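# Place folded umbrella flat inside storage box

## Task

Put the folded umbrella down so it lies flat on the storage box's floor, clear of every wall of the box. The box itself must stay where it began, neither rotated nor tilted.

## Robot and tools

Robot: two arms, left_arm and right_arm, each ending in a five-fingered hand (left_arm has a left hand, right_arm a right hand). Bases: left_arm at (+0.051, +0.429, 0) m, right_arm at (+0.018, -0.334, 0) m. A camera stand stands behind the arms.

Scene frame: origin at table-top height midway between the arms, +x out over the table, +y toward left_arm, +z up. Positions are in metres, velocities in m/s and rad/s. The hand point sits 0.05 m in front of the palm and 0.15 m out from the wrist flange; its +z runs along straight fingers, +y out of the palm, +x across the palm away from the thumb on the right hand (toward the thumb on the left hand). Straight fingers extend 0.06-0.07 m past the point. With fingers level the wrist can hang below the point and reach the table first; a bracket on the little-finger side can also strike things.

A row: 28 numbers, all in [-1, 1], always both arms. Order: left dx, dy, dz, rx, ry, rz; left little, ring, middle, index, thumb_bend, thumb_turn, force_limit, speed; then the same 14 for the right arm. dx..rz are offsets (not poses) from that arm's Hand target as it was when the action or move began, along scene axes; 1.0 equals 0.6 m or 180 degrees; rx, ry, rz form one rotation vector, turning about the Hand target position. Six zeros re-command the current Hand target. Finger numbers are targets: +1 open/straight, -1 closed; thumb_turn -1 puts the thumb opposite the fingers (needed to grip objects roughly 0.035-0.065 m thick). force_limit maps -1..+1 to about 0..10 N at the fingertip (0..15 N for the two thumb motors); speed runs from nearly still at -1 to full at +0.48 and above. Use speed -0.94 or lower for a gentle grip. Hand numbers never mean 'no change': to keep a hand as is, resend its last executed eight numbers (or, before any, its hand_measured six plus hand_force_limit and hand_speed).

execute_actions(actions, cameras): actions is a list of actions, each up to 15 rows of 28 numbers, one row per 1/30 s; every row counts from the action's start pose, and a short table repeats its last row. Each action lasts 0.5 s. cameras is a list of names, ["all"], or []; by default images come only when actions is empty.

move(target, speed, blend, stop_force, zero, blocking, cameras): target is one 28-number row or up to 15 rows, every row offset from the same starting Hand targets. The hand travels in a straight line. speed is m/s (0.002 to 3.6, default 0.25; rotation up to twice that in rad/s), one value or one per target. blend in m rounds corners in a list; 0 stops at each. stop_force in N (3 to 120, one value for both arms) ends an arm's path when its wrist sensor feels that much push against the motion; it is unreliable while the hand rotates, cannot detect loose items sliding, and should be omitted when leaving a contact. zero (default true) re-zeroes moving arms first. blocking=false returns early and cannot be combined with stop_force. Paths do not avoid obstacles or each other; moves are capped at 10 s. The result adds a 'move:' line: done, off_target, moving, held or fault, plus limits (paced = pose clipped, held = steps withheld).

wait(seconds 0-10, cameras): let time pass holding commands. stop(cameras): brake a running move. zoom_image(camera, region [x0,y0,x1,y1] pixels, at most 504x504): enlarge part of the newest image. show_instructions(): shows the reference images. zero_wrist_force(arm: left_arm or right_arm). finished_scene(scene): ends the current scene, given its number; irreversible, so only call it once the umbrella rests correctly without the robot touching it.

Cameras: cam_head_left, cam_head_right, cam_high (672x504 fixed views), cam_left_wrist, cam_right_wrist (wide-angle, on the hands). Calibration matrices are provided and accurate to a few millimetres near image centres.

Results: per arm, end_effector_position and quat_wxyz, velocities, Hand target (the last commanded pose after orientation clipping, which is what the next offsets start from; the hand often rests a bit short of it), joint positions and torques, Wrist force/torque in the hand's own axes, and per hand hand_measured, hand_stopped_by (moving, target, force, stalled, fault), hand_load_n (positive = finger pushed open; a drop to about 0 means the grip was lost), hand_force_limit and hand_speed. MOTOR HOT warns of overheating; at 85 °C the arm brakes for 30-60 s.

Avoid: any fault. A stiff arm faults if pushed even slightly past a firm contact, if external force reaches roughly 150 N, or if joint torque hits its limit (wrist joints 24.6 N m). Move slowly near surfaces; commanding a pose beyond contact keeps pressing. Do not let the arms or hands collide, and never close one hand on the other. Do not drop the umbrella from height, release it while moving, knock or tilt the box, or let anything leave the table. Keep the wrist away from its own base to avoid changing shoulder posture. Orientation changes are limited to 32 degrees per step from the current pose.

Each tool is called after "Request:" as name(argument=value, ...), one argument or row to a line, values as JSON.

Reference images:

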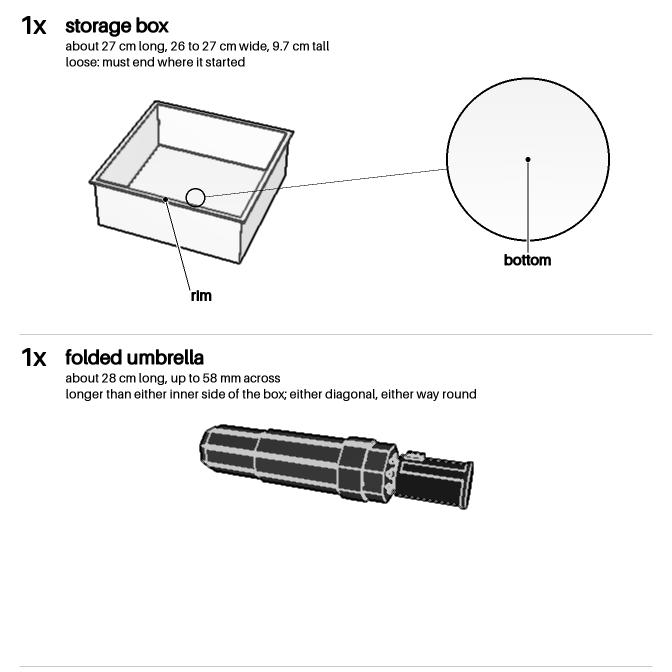

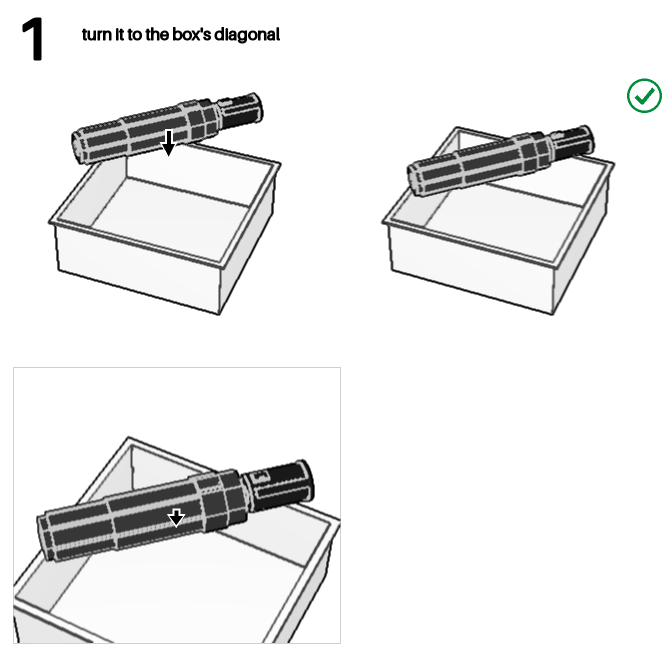

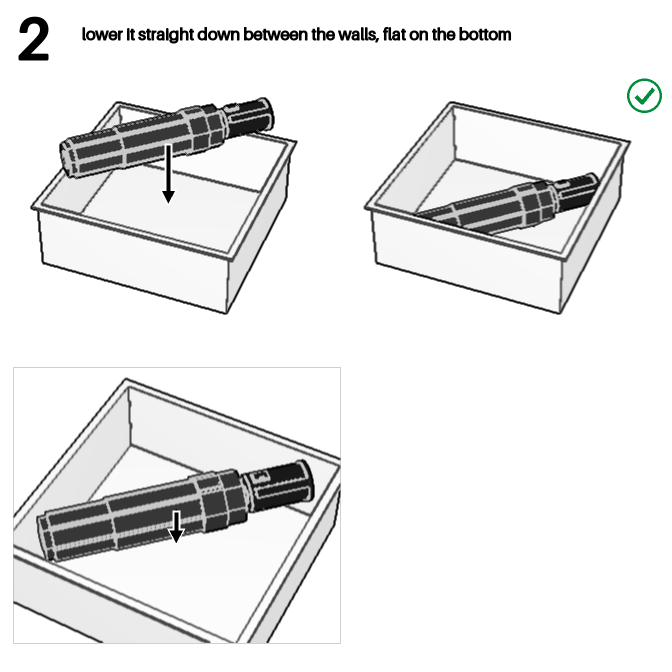

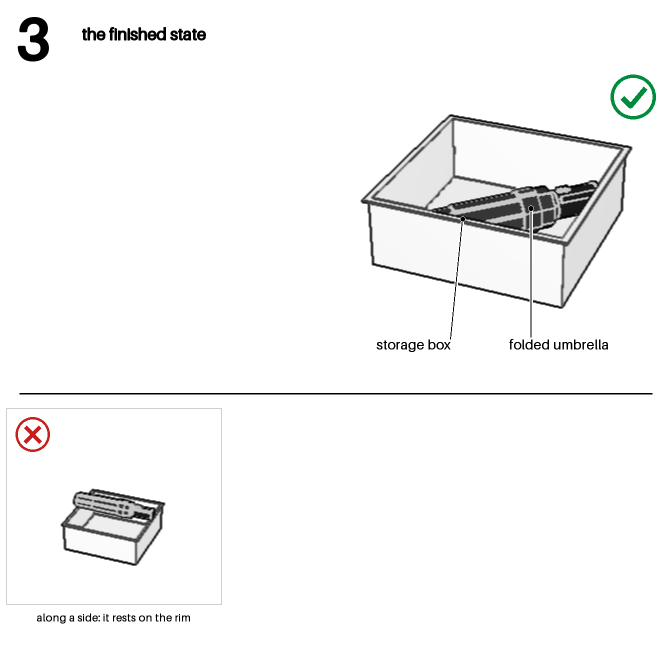

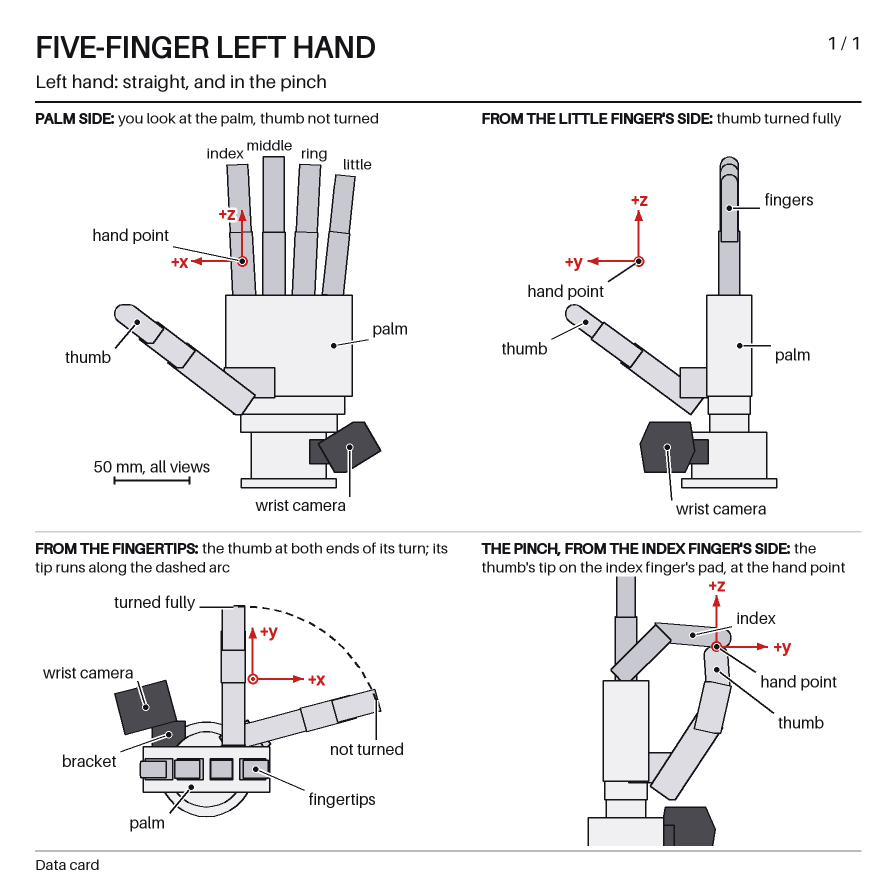

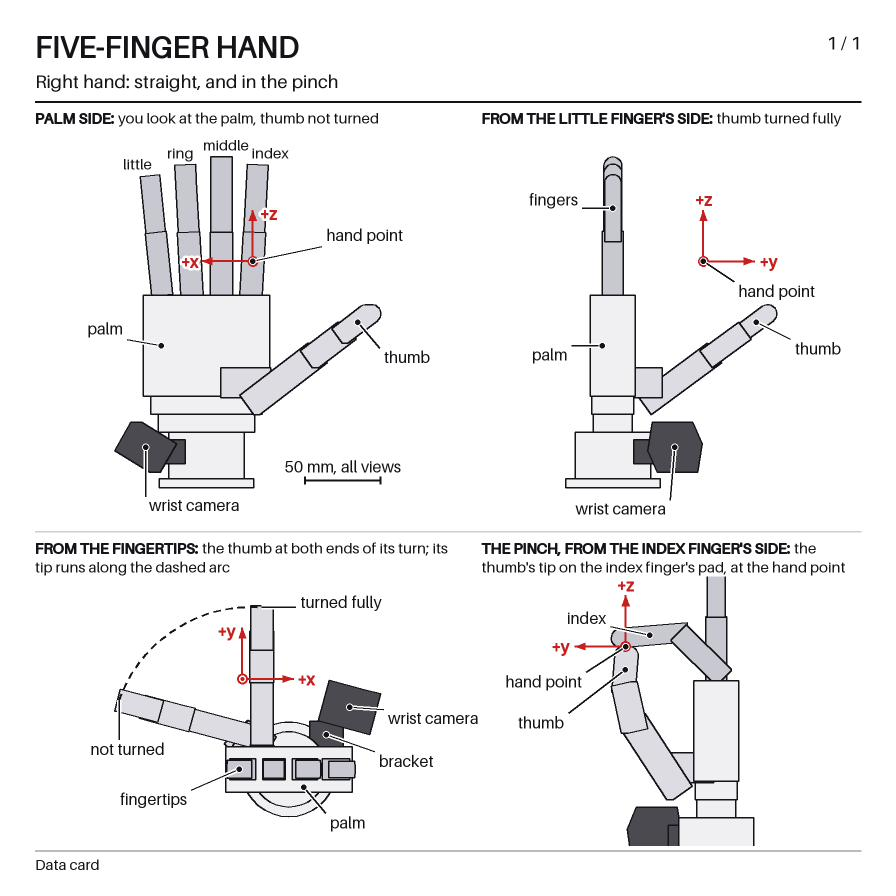

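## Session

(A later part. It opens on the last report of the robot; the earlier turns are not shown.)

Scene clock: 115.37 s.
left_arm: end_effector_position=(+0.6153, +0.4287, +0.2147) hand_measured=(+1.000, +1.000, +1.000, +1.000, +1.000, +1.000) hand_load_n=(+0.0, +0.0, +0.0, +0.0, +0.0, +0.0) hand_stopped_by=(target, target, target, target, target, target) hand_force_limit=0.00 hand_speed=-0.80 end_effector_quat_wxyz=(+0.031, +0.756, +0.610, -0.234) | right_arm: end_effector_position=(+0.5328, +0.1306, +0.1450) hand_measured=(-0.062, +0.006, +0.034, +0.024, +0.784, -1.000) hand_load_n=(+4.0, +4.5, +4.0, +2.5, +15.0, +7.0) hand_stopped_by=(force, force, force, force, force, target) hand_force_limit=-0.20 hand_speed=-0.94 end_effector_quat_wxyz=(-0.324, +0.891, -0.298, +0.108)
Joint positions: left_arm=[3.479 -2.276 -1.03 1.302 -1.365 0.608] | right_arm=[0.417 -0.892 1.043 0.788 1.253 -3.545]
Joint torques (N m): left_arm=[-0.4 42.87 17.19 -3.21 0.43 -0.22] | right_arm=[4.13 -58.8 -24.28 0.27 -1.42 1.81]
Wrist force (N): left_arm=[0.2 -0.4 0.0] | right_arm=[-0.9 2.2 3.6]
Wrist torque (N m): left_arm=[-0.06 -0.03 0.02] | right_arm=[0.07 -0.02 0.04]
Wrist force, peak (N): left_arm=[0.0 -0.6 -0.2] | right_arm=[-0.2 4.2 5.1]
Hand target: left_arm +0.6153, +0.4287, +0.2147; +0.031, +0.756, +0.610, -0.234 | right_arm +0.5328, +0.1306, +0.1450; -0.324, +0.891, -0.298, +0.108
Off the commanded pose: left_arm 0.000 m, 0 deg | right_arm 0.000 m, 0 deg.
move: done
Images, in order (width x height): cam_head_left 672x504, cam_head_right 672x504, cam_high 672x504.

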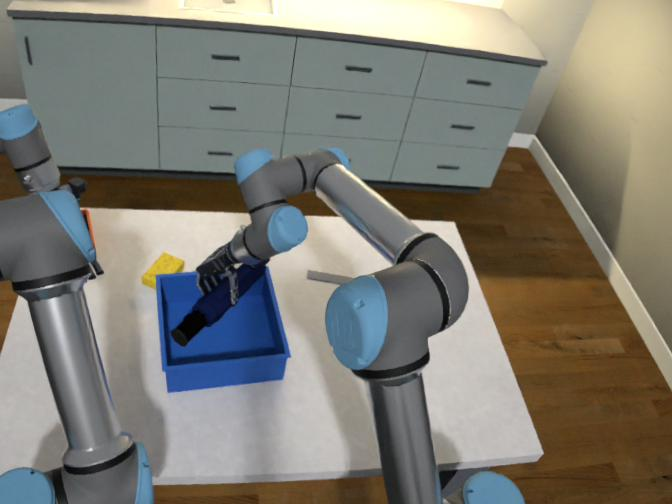

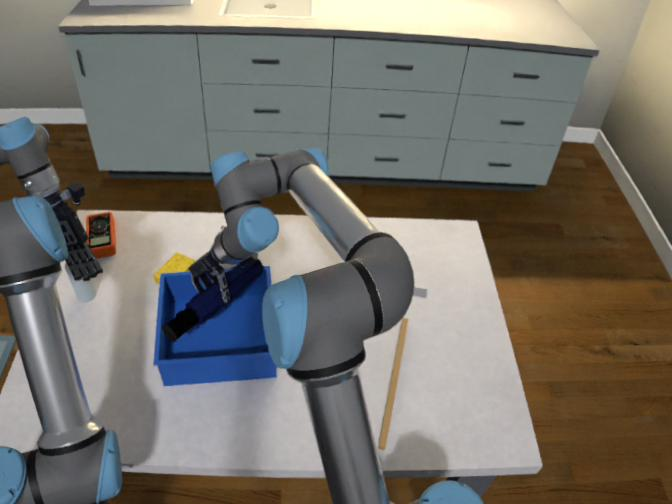

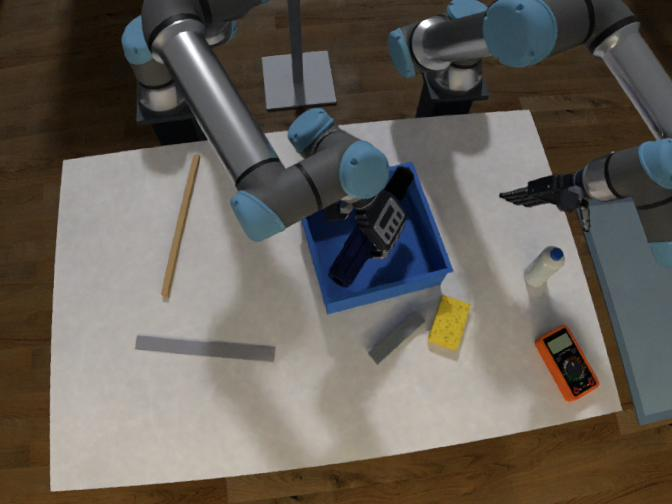

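Request:
move(
  target=[
    [0,0,0,0,0,0,1,1,1,1,1,1,0,-0.8, -0.005,-0.005,-0.04,0,0,0,-0.25,-0.25,-0.25,-0.25,0.05,-1,-0.2,-0.94],
    [0,0,0,0,0,0,1,1,1,1,1,1,0,-0.8, -0.005,-0.005,-0.1667,0,0,0,-0.25,-0.25,-0.25,-0.25,0.05,-1,-0.2,-0.94],
  ],
  speed=0.08,
  blend=0.01,
  stop_force=6,
  cameras=["cam_head_left","cam_head_right","cam_high"],
)

Request:
zoom_image(
  camera="cam_high",
  region=[280, 120, 480, 320],
)

Request:
zoom_image(
  camera="cam_head_left",
  region=[130, 220, 310, 400],
)

Scene clock: 132.07 s.
left_arm: end_effector_position=(+0.6153, +0.4287, +0.2147) hand_measured=(+1.000, +1.000, +1.000, +1.000, +1.000, +1.000) hand_load_n=(+0.0, +0.0, +0.0, +0.0, +0.0, +0.0) hand_stopped_by=(target, target, target, target, target, target) hand_force_limit=0.00 hand_speed=-0.80 end_effector_quat_wxyz=(+0.031, +0.756, +0.610, -0.234) | right_arm: end_effector_position=(+0.5298, +0.1276, +0.0450) hand_measured=(-0.062, +0.006, +0.034, +0.024, +0.784, -1.000) hand_load_n=(+4.0, +4.0, +4.0, +2.5, +15.0, +7.0) hand_stopped_by=(force, force, force, force, force, target) hand_force_limit=-0.20 hand_speed=-0.94 end_effector_quat_wxyz=(-0.324, +0.891, -0.298, +0.108)
Joint positions: left_arm=[3.479 -2.276 -1.03 1.302 -1.365 0.608] | right_arm=[0.415 -0.835 1.209 0.566 1.251 -3.547]
Joint torques (N m): left_arm=[-0.53 43.5 17.91 -3.41 0.18 -0.34] | right_arm=[2.74 -59.71 -32.47 0.25 -1.62 2.07]
Wrist force (N): left_arm=[0.0 -0.3 0.2] | right_arm=[-1.0 2.1 3.0]
Wrist torque (N m): left_arm=[-0.05 0.00 0.01] | right_arm=[0.08 -0.02 0.02]
Wrist force, peak (N): left_arm=[0.2 -0.6 0.0] | right_arm=[-0.6 3.2 3.8]
Hand target: left_arm +0.6153, +0.4287, +0.2147; +0.031, +0.756, +0.610, -0.234 | right_arm +0.5298, +0.1276, +0.0450; -0.324, +0.891, -0.298, +0.108
Off the commanded pose: left_arm 0.000 m, 0 deg | right_arm 0.000 m, 0 deg.
move: done
Images, in order (width x height): cam_head_left 672x504, cam_head_right 672x504, cam_high 672x504.

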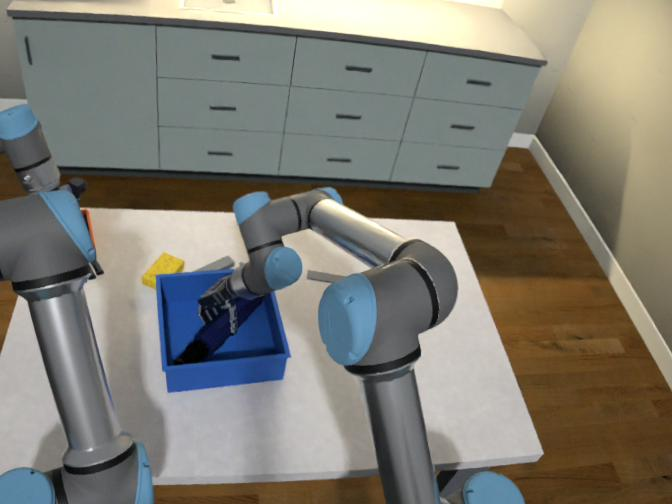

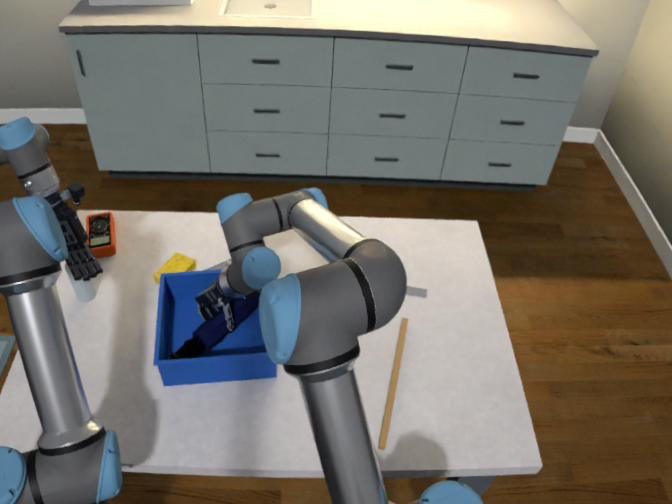

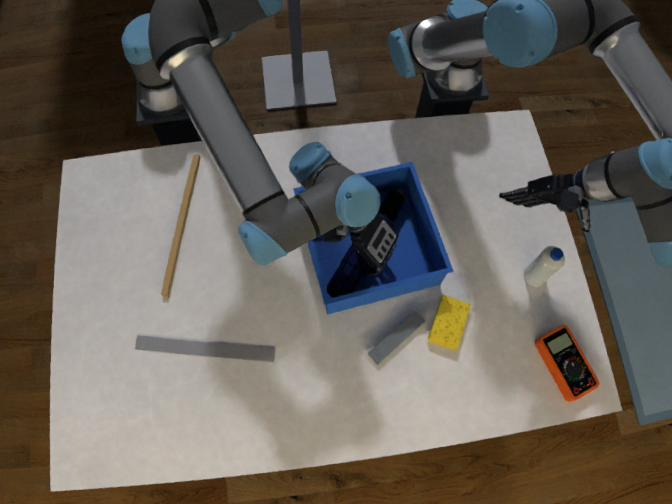

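Scaled by 2.520 from the camera's 672x504 image, which has a finer 960x720 frame.

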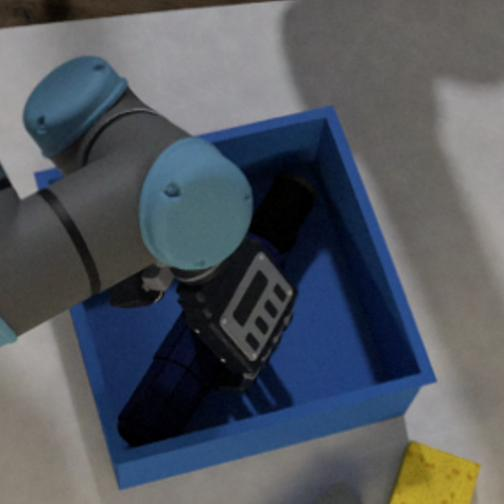

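Scaled by 2.800 from the camera's 672x504 image, which has a finer 960x720 frame.

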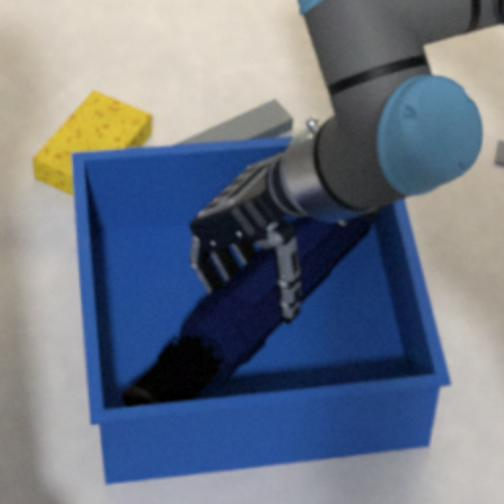

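Request:
move(
  target=[0,0,0,0,0,0,1,1,1,1,1,1,0,-0.8, 0,0,-0.025,0,0,0,-0.25,-0.25,-0.25,-0.25,0.05,-1,-0.2,-0.94],
  speed=0.01,
  stop_force=3.5,
  cameras=["cam_head_left","cam_high","cam_right_wrist"],
)

Request:
zoom_image(
  camera="cam_high",
  region=[280, 120, 480, 320],
)

Scene clock: 142.90 s.
left_arm: end_effector_position=(+0.6153, +0.4287, +0.2147) hand_measured=(+1.000, +1.000, +1.000, +1.000, +1.000, +1.000) hand_load_n=(+0.0, +0.0, +0.0, +0.0, +0.0, +0.0) hand_stopped_by=(target, target, target, target, target, target) hand_force_limit=0.00 hand_speed=-0.80 end_effector_quat_wxyz=(+0.031, +0.756, +0.610, -0.234) | right_arm: end_effector_position=(+0.5298, +0.1276, +0.0380) hand_measured=(-0.062, +0.006, +0.034, +0.024, +0.784, -1.000) hand_load_n=(+4.0, +4.0, +3.5, +2.5, +15.5, +6.0) hand_stopped_by=(force, force, force, force, force, target) hand_force_limit=-0.20 hand_speed=-0.94 end_effector_quat_wxyz=(-0.324, +0.891, -0.298, +0.108)
Joint positions: left_arm=[3.479 -2.276 -1.03 1.302 -1.365 0.608] | right_arm=[0.415 -0.829 1.217 0.552 1.251 -3.547]
Joint torques (N m): left_arm=[-1.68 43.14 17.33 -3.42 0.41 -0.34] | right_arm=[4.42 -57.83 -31.66 2.16 -1.3 1.81]
Wrist force (N): left_arm=[0.1 -0.1 -0.2] | right_arm=[-0.3 0.2 1.0]
Wrist torque (N m): left_arm=[0.00 -0.02 0.01] | right_arm=[-0.03 -0.10 0.03]
Wrist force, peak (N): left_arm=[0.2 -0.6 0.0] | right_arm=[-0.7 2.7 3.6]
Hand target: left_arm +0.6153, +0.4287, +0.2147; +0.031, +0.756, +0.610, -0.234 | right_arm +0.5298, +0.1276, +0.0380; -0.324, +0.891, -0.298, +0.108 (not the last commanded pose)
Off the commanded pose: left_arm 0.000 m, 0 deg | right_arm 0.008 m, 0 deg.
move: contact (right_arm)
camera_calibration:
cam_right_wrist: T_world_to_cam=[[-0.223381, -0.750669, -0.621769, 0.231553], [-0.963474, 0.0733774, 0.257555, 0.492688], [-0.147715, 0.656591, -0.739641, 0.139626], [0, 0, 0, 1]] pos_world=[0.547041, 0.0459908, 0.120351]
Images, in order (width x height): cam_head_left 672x504, cam_high 672x504, cam_right_wrist 672x504.

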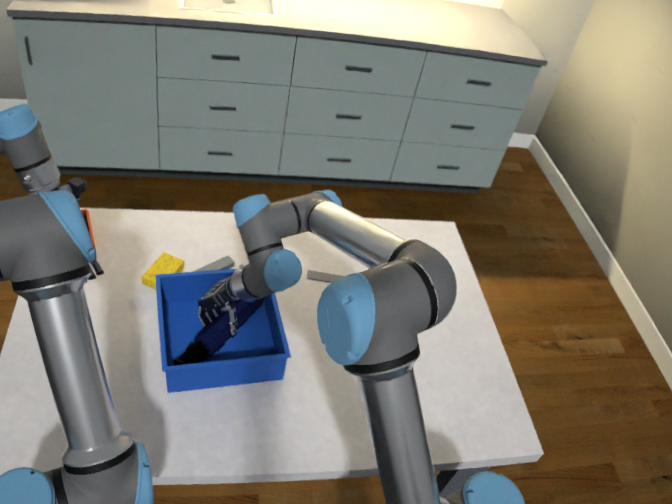

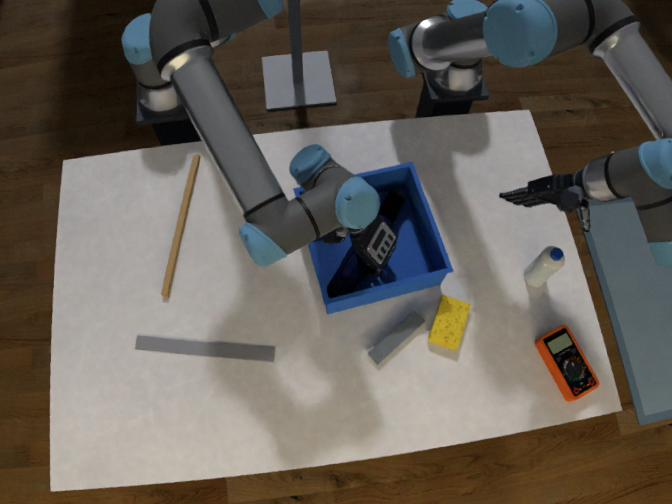

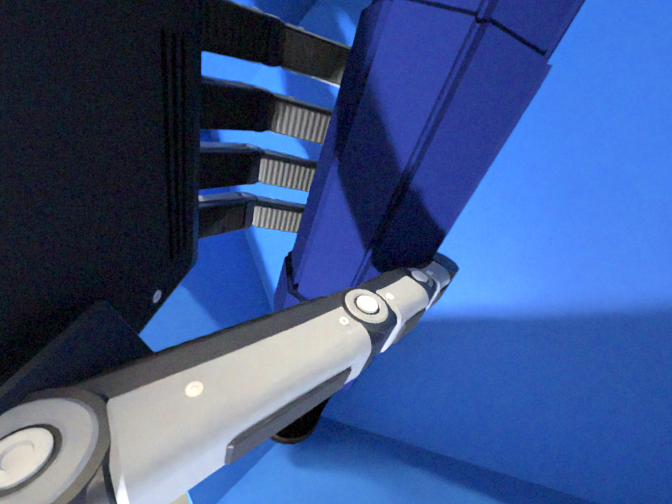

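Scaled by 2.520 from the camera's 672x504 image, which has a finer 960x720 frame.

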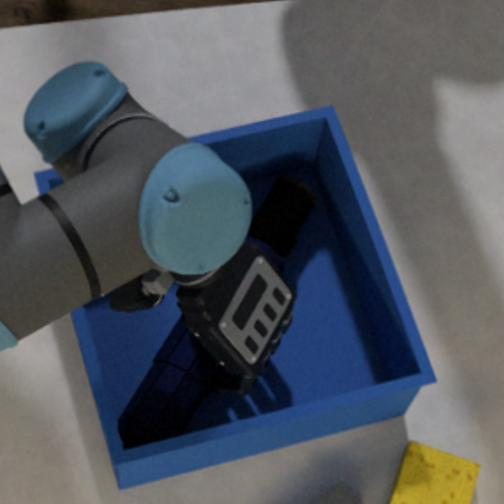

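Request:
move(
  target=[0,0,0,0,0,0,1,1,1,1,1,1,0,-0.8, 0,0,0,0,0,0,0.4,0.4,0.4,0.4,0.97,-1,-0.2,-0.85],
  cameras=["cam_high","cam_right_wrist"],
)

Request:
zoom_image(
  camera="cam_high",
  region=[280, 120, 480, 320],
)

Scene clock: 149.53 s.
left_arm: end_effector_position=(+0.6153, +0.4287, +0.2147) hand_measured=(+1.000, +1.000, +1.000, +1.000, +1.000, +1.000) hand_load_n=(+0.0, +0.0, +0.0, +0.0, +0.0, +0.0) hand_stopped_by=(target, target, target, target, target, target) hand_force_limit=0.00 hand_speed=-0.80 end_effector_quat_wxyz=(+0.031, +0.756, +0.610, -0.234) | right_arm: end_effector_position=(+0.5298, +0.1276, +0.0380) hand_measured=(+0.400, +0.400, +0.400, +0.400, +0.970, -1.000) hand_load_n=(+0.0, +0.0, +0.0, +0.0, +0.0, +0.0) hand_stopped_by=(target, target, target, target, target, target) hand_force_limit=-0.20 hand_speed=-0.85 end_effector_quat_wxyz=(-0.324, +0.891, -0.298, +0.108)
Joint positions: left_arm=[3.479 -2.276 -1.03 1.302 -1.365 0.608] | right_arm=[0.415 -0.829 1.217 0.552 1.251 -3.547]
Joint torques (N m): left_arm=[-1.7 43.1 17.84 -3.5 0.29 -0.47] | right_arm=[4.18 -54.35 -27.79 0.68 -1.29 1.66]
Wrist force (N): left_arm=[0.4 -0.2 -0.2] | right_arm=[-0.4 0.2 1.0]
Wrist torque (N m): left_arm=[-0.02 -0.07 0.03] | right_arm=[0.01 -0.04 0.00]
Wrist force, peak (N): left_arm=[0.3 -0.5 0.3] | right_arm=[-0.8 -0.1 1.4]
Hand target: left_arm +0.6153, +0.4287, +0.2147; +0.031, +0.756, +0.610, -0.234 | right_arm +0.5298, +0.1276, +0.0380; -0.324, +0.891, -0.298, +0.108
Off the commanded pose: left_arm 0.000 m, 0 deg | right_arm 0.000 m, 0 deg.
move: done
camera_calibration:
cam_right_wrist: T_world_to_cam=[[-0.223381, -0.750669, -0.621769, 0.231553], [-0.963474, 0.0733774, 0.257555, 0.492688], [-0.147715, 0.656591, -0.739641, 0.139626], [0, 0, 0, 1]] pos_world=[0.547041, 0.0459908, 0.120351]
Images, in order (width x height): cam_high 672x504, cam_right_wrist 672x504.

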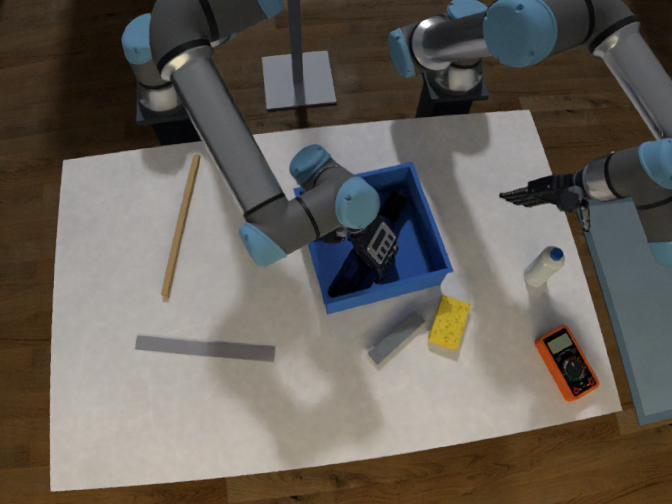

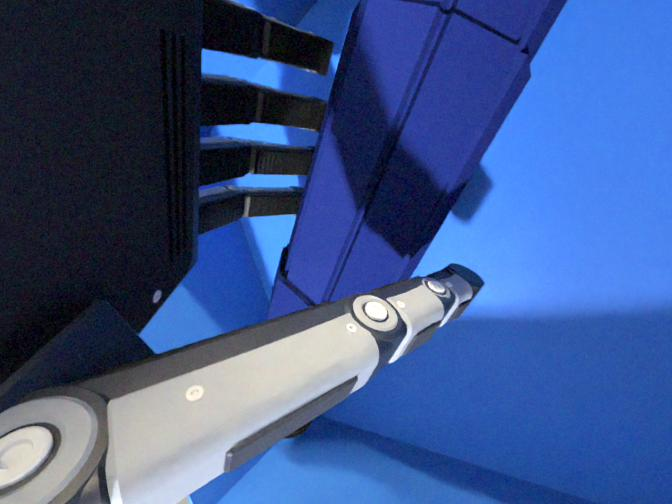

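Scaled by 2.520 from the camera's 672x504 image, which has a finer 960x720 frame.

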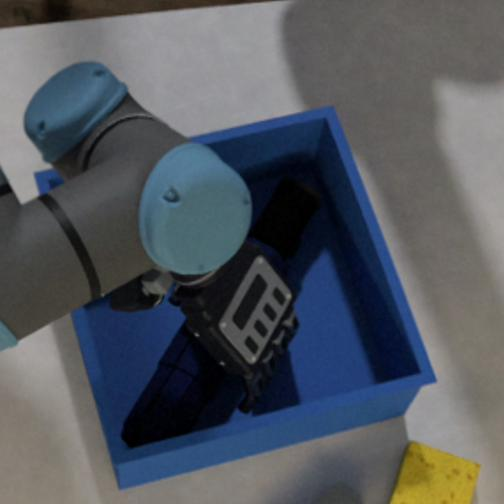

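Request:
move(
  target=[0,0,0,0,0,0,1,1,1,1,1,1,0,-0.8, 0,0,0,0,0,0,1,1,1,1,1,-1,-0.2,-0.75],
  cameras=[],
)

Request:
move(
  target=[
    [0,0,0,0,0,0,1,1,1,1,1,1,0,-0.8, 0,0,0.27,0,0,0,1,1,1,1,1,-1,-0.2,-0.75],
    [0,0,0,0,0,0,1,1,1,1,1,1,0,-0.8, -0.05,-0.28,0.36,0,0,0,1,1,1,1,1,-1,-0.2,-0.75],
  ],
  speed=[0.1,0.2],
  blend=[0.03,0],
  cameras=["cam_head_left","cam_head_right","cam_high"],
)

Request:
zoom_image(
  camera="cam_high",
  region=[280, 120, 480, 320],
)

Request:
zoom_image(
  camera="cam_head_left",
  region=[130, 220, 310, 400],
)

Scene clock: 160.20 s.
left_arm: end_effector_position=(+0.6153, +0.4287, +0.2147) hand_measured=(+1.000, +1.000, +1.000, +1.000, +1.000, +1.000) hand_load_n=(+0.0, +0.0, +0.0, +0.0, +0.0, +0.0) hand_stopped_by=(target, target, target, target, target, target) hand_force_limit=0.00 hand_speed=-0.80 end_effector_quat_wxyz=(+0.031, +0.756, +0.610, -0.234) | right_arm: end_effector_position=(+0.5298, +0.1276, +0.0380) hand_measured=(+1.000, +1.000, +1.000, +1.000, +1.000, -1.000) hand_load_n=(-0.5, +0.0, +0.0, +0.0, +0.0, +0.0) hand_stopped_by=(target, target, target, target, target, target) hand_force_limit=-0.20 hand_speed=-0.75 end_effector_quat_wxyz=(-0.324, +0.891, -0.298, +0.108)
Joint positions: left_arm=[3.479 -2.276 -1.03 1.302 -1.365 0.608] | right_arm=[0.415 -0.829 1.217 0.552 1.251 -3.547]
Joint torques (N m): left_arm=[-1.08 42.19 17.7 -3.43 0.18 -0.38] | right_arm=[3.52 -43.37 -15.86 0.08 -1.38 1.7]
Wrist force (N): left_arm=[0.0 -0.3 0.2] | right_arm=[-0.4 0.3 0.9]
Wrist torque (N m): left_arm=[-0.05 0.00 0.01] | right_arm=[-0.02 -0.05 0.01]
Wrist force, peak (N): left_arm=[0.2 -0.5 -0.1] | right_arm=[-0.5 0.3 1.4]
Hand target: left_arm +0.6153, +0.4287, +0.2147; +0.031, +0.756, +0.610, -0.234 | right_arm +0.5298, +0.1276, +0.0380; -0.324, +0.891, -0.298, +0.108
Off the commanded pose: left_arm 0.000 m, 0 deg | right_arm 0.000 m, 0 deg.
move: done
No camera images: "cameras" was empty.

Scene clock: 163.20 s.
left_arm: end_effector_position=(+0.6153, +0.4287, +0.2147) hand_measured=(+1.000, +1.000, +1.000, +1.000, +1.000, +1.000) hand_load_n=(+0.0, +0.0, +0.0, +0.0, +0.0, +0.0) hand_stopped_by=(target, target, target, target, target, target) hand_force_limit=0.00 hand_speed=-0.80 end_effector_quat_wxyz=(+0.031, +0.756, +0.610, -0.234) | right_arm: end_effector_position=(+0.4998, -0.0403, +0.2540) hand_measured=(+1.000, +1.000, +1.000, +1.000, +1.000, -1.000) hand_load_n=(+0.0, +0.0, +0.0, +0.0, +0.0, +0.0) hand_stopped_by=(target, target, target, target, target, target) hand_force_limit=-0.20 hand_speed=-0.75 end_effector_quat_wxyz=(-0.324, +0.891, -0.298, +0.108)
Joint positions: left_arm=[3.479 -2.276 -1.03 1.302 -1.365 0.608] | right_arm=[0.113 -1.209 1.274 0.983 1.085 -3.822]
Joint torques (N m): left_arm=[-0.39 42.97 16.74 -3.4 0.21 -0.47] | right_arm=[-4.02 -25.76 -31.65 0.66 0.26 0.24]
Wrist force (N): left_arm=[0.3 -0.2 0.1] | right_arm=[-0.8 0.0 0.9]
Wrist torque (N m): left_arm=[-0.03 -0.04 0.02] | right_arm=[-0.03 0.02 -0.21]
Wrist force, peak (N): left_arm=[0.3 -0.5 0.3] | right_arm=[-0.6 1.0 2.0]
Hand target: left_arm +0.6153, +0.4287, +0.2147; +0.031, +0.756, +0.610, -0.234 | right_arm +0.4998, -0.0404, +0.2540; -0.324, +0.891, -0.298, +0.108
Off the commanded pose: left_arm 0.000 m, 0 deg | right_arm 0.000 m, 0 deg.
move: done
Images, in order (width x height): cam_head_left 672x504, cam_head_right 672x504, cam_high 672x504.

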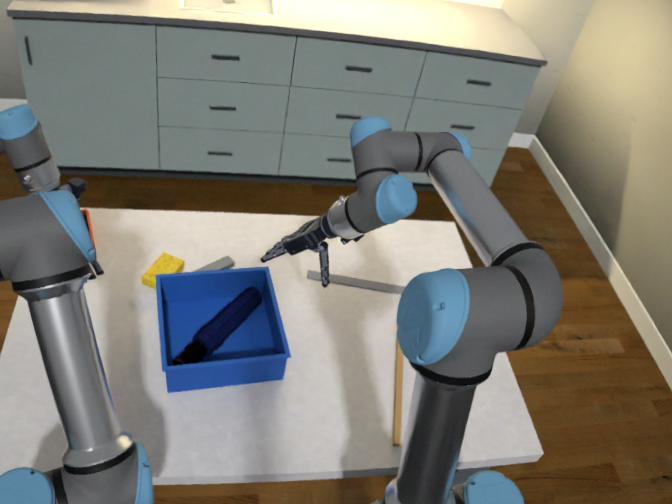

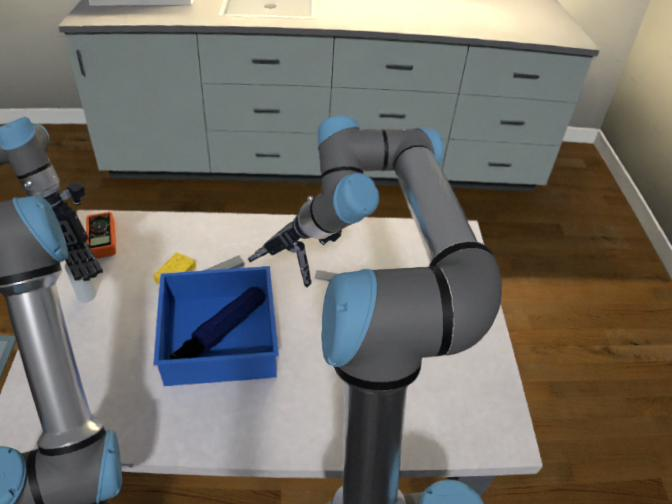

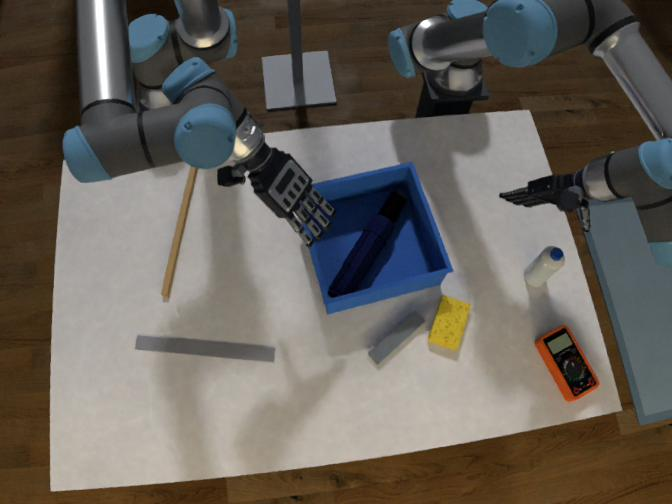

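Scaled by 2.520 from the camera's 672x504 image, which has a finer 960x720 frame.

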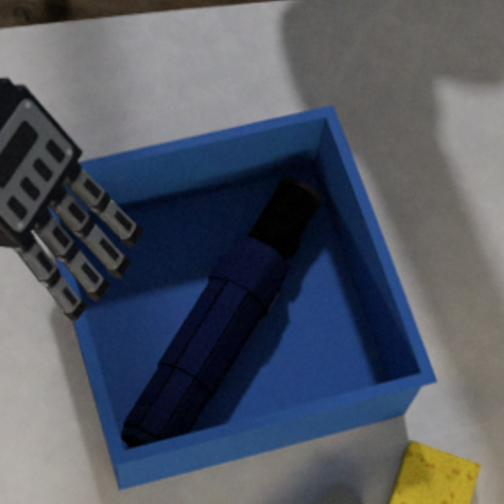

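Scaled by 2.800 from the camera's 672x504 image, which has a finer 960x720 frame.

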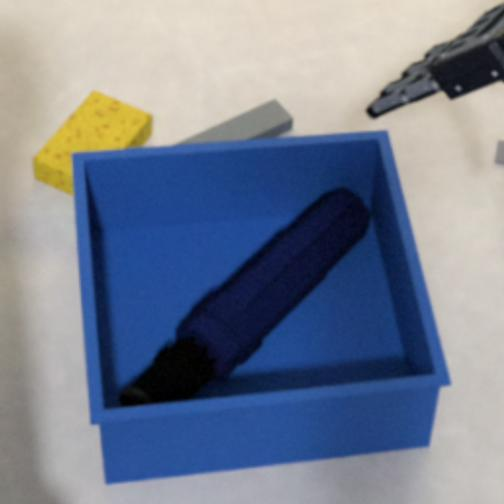

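Request:
finished_scene(
  scene=2,
)

The scene is finished: the task was done.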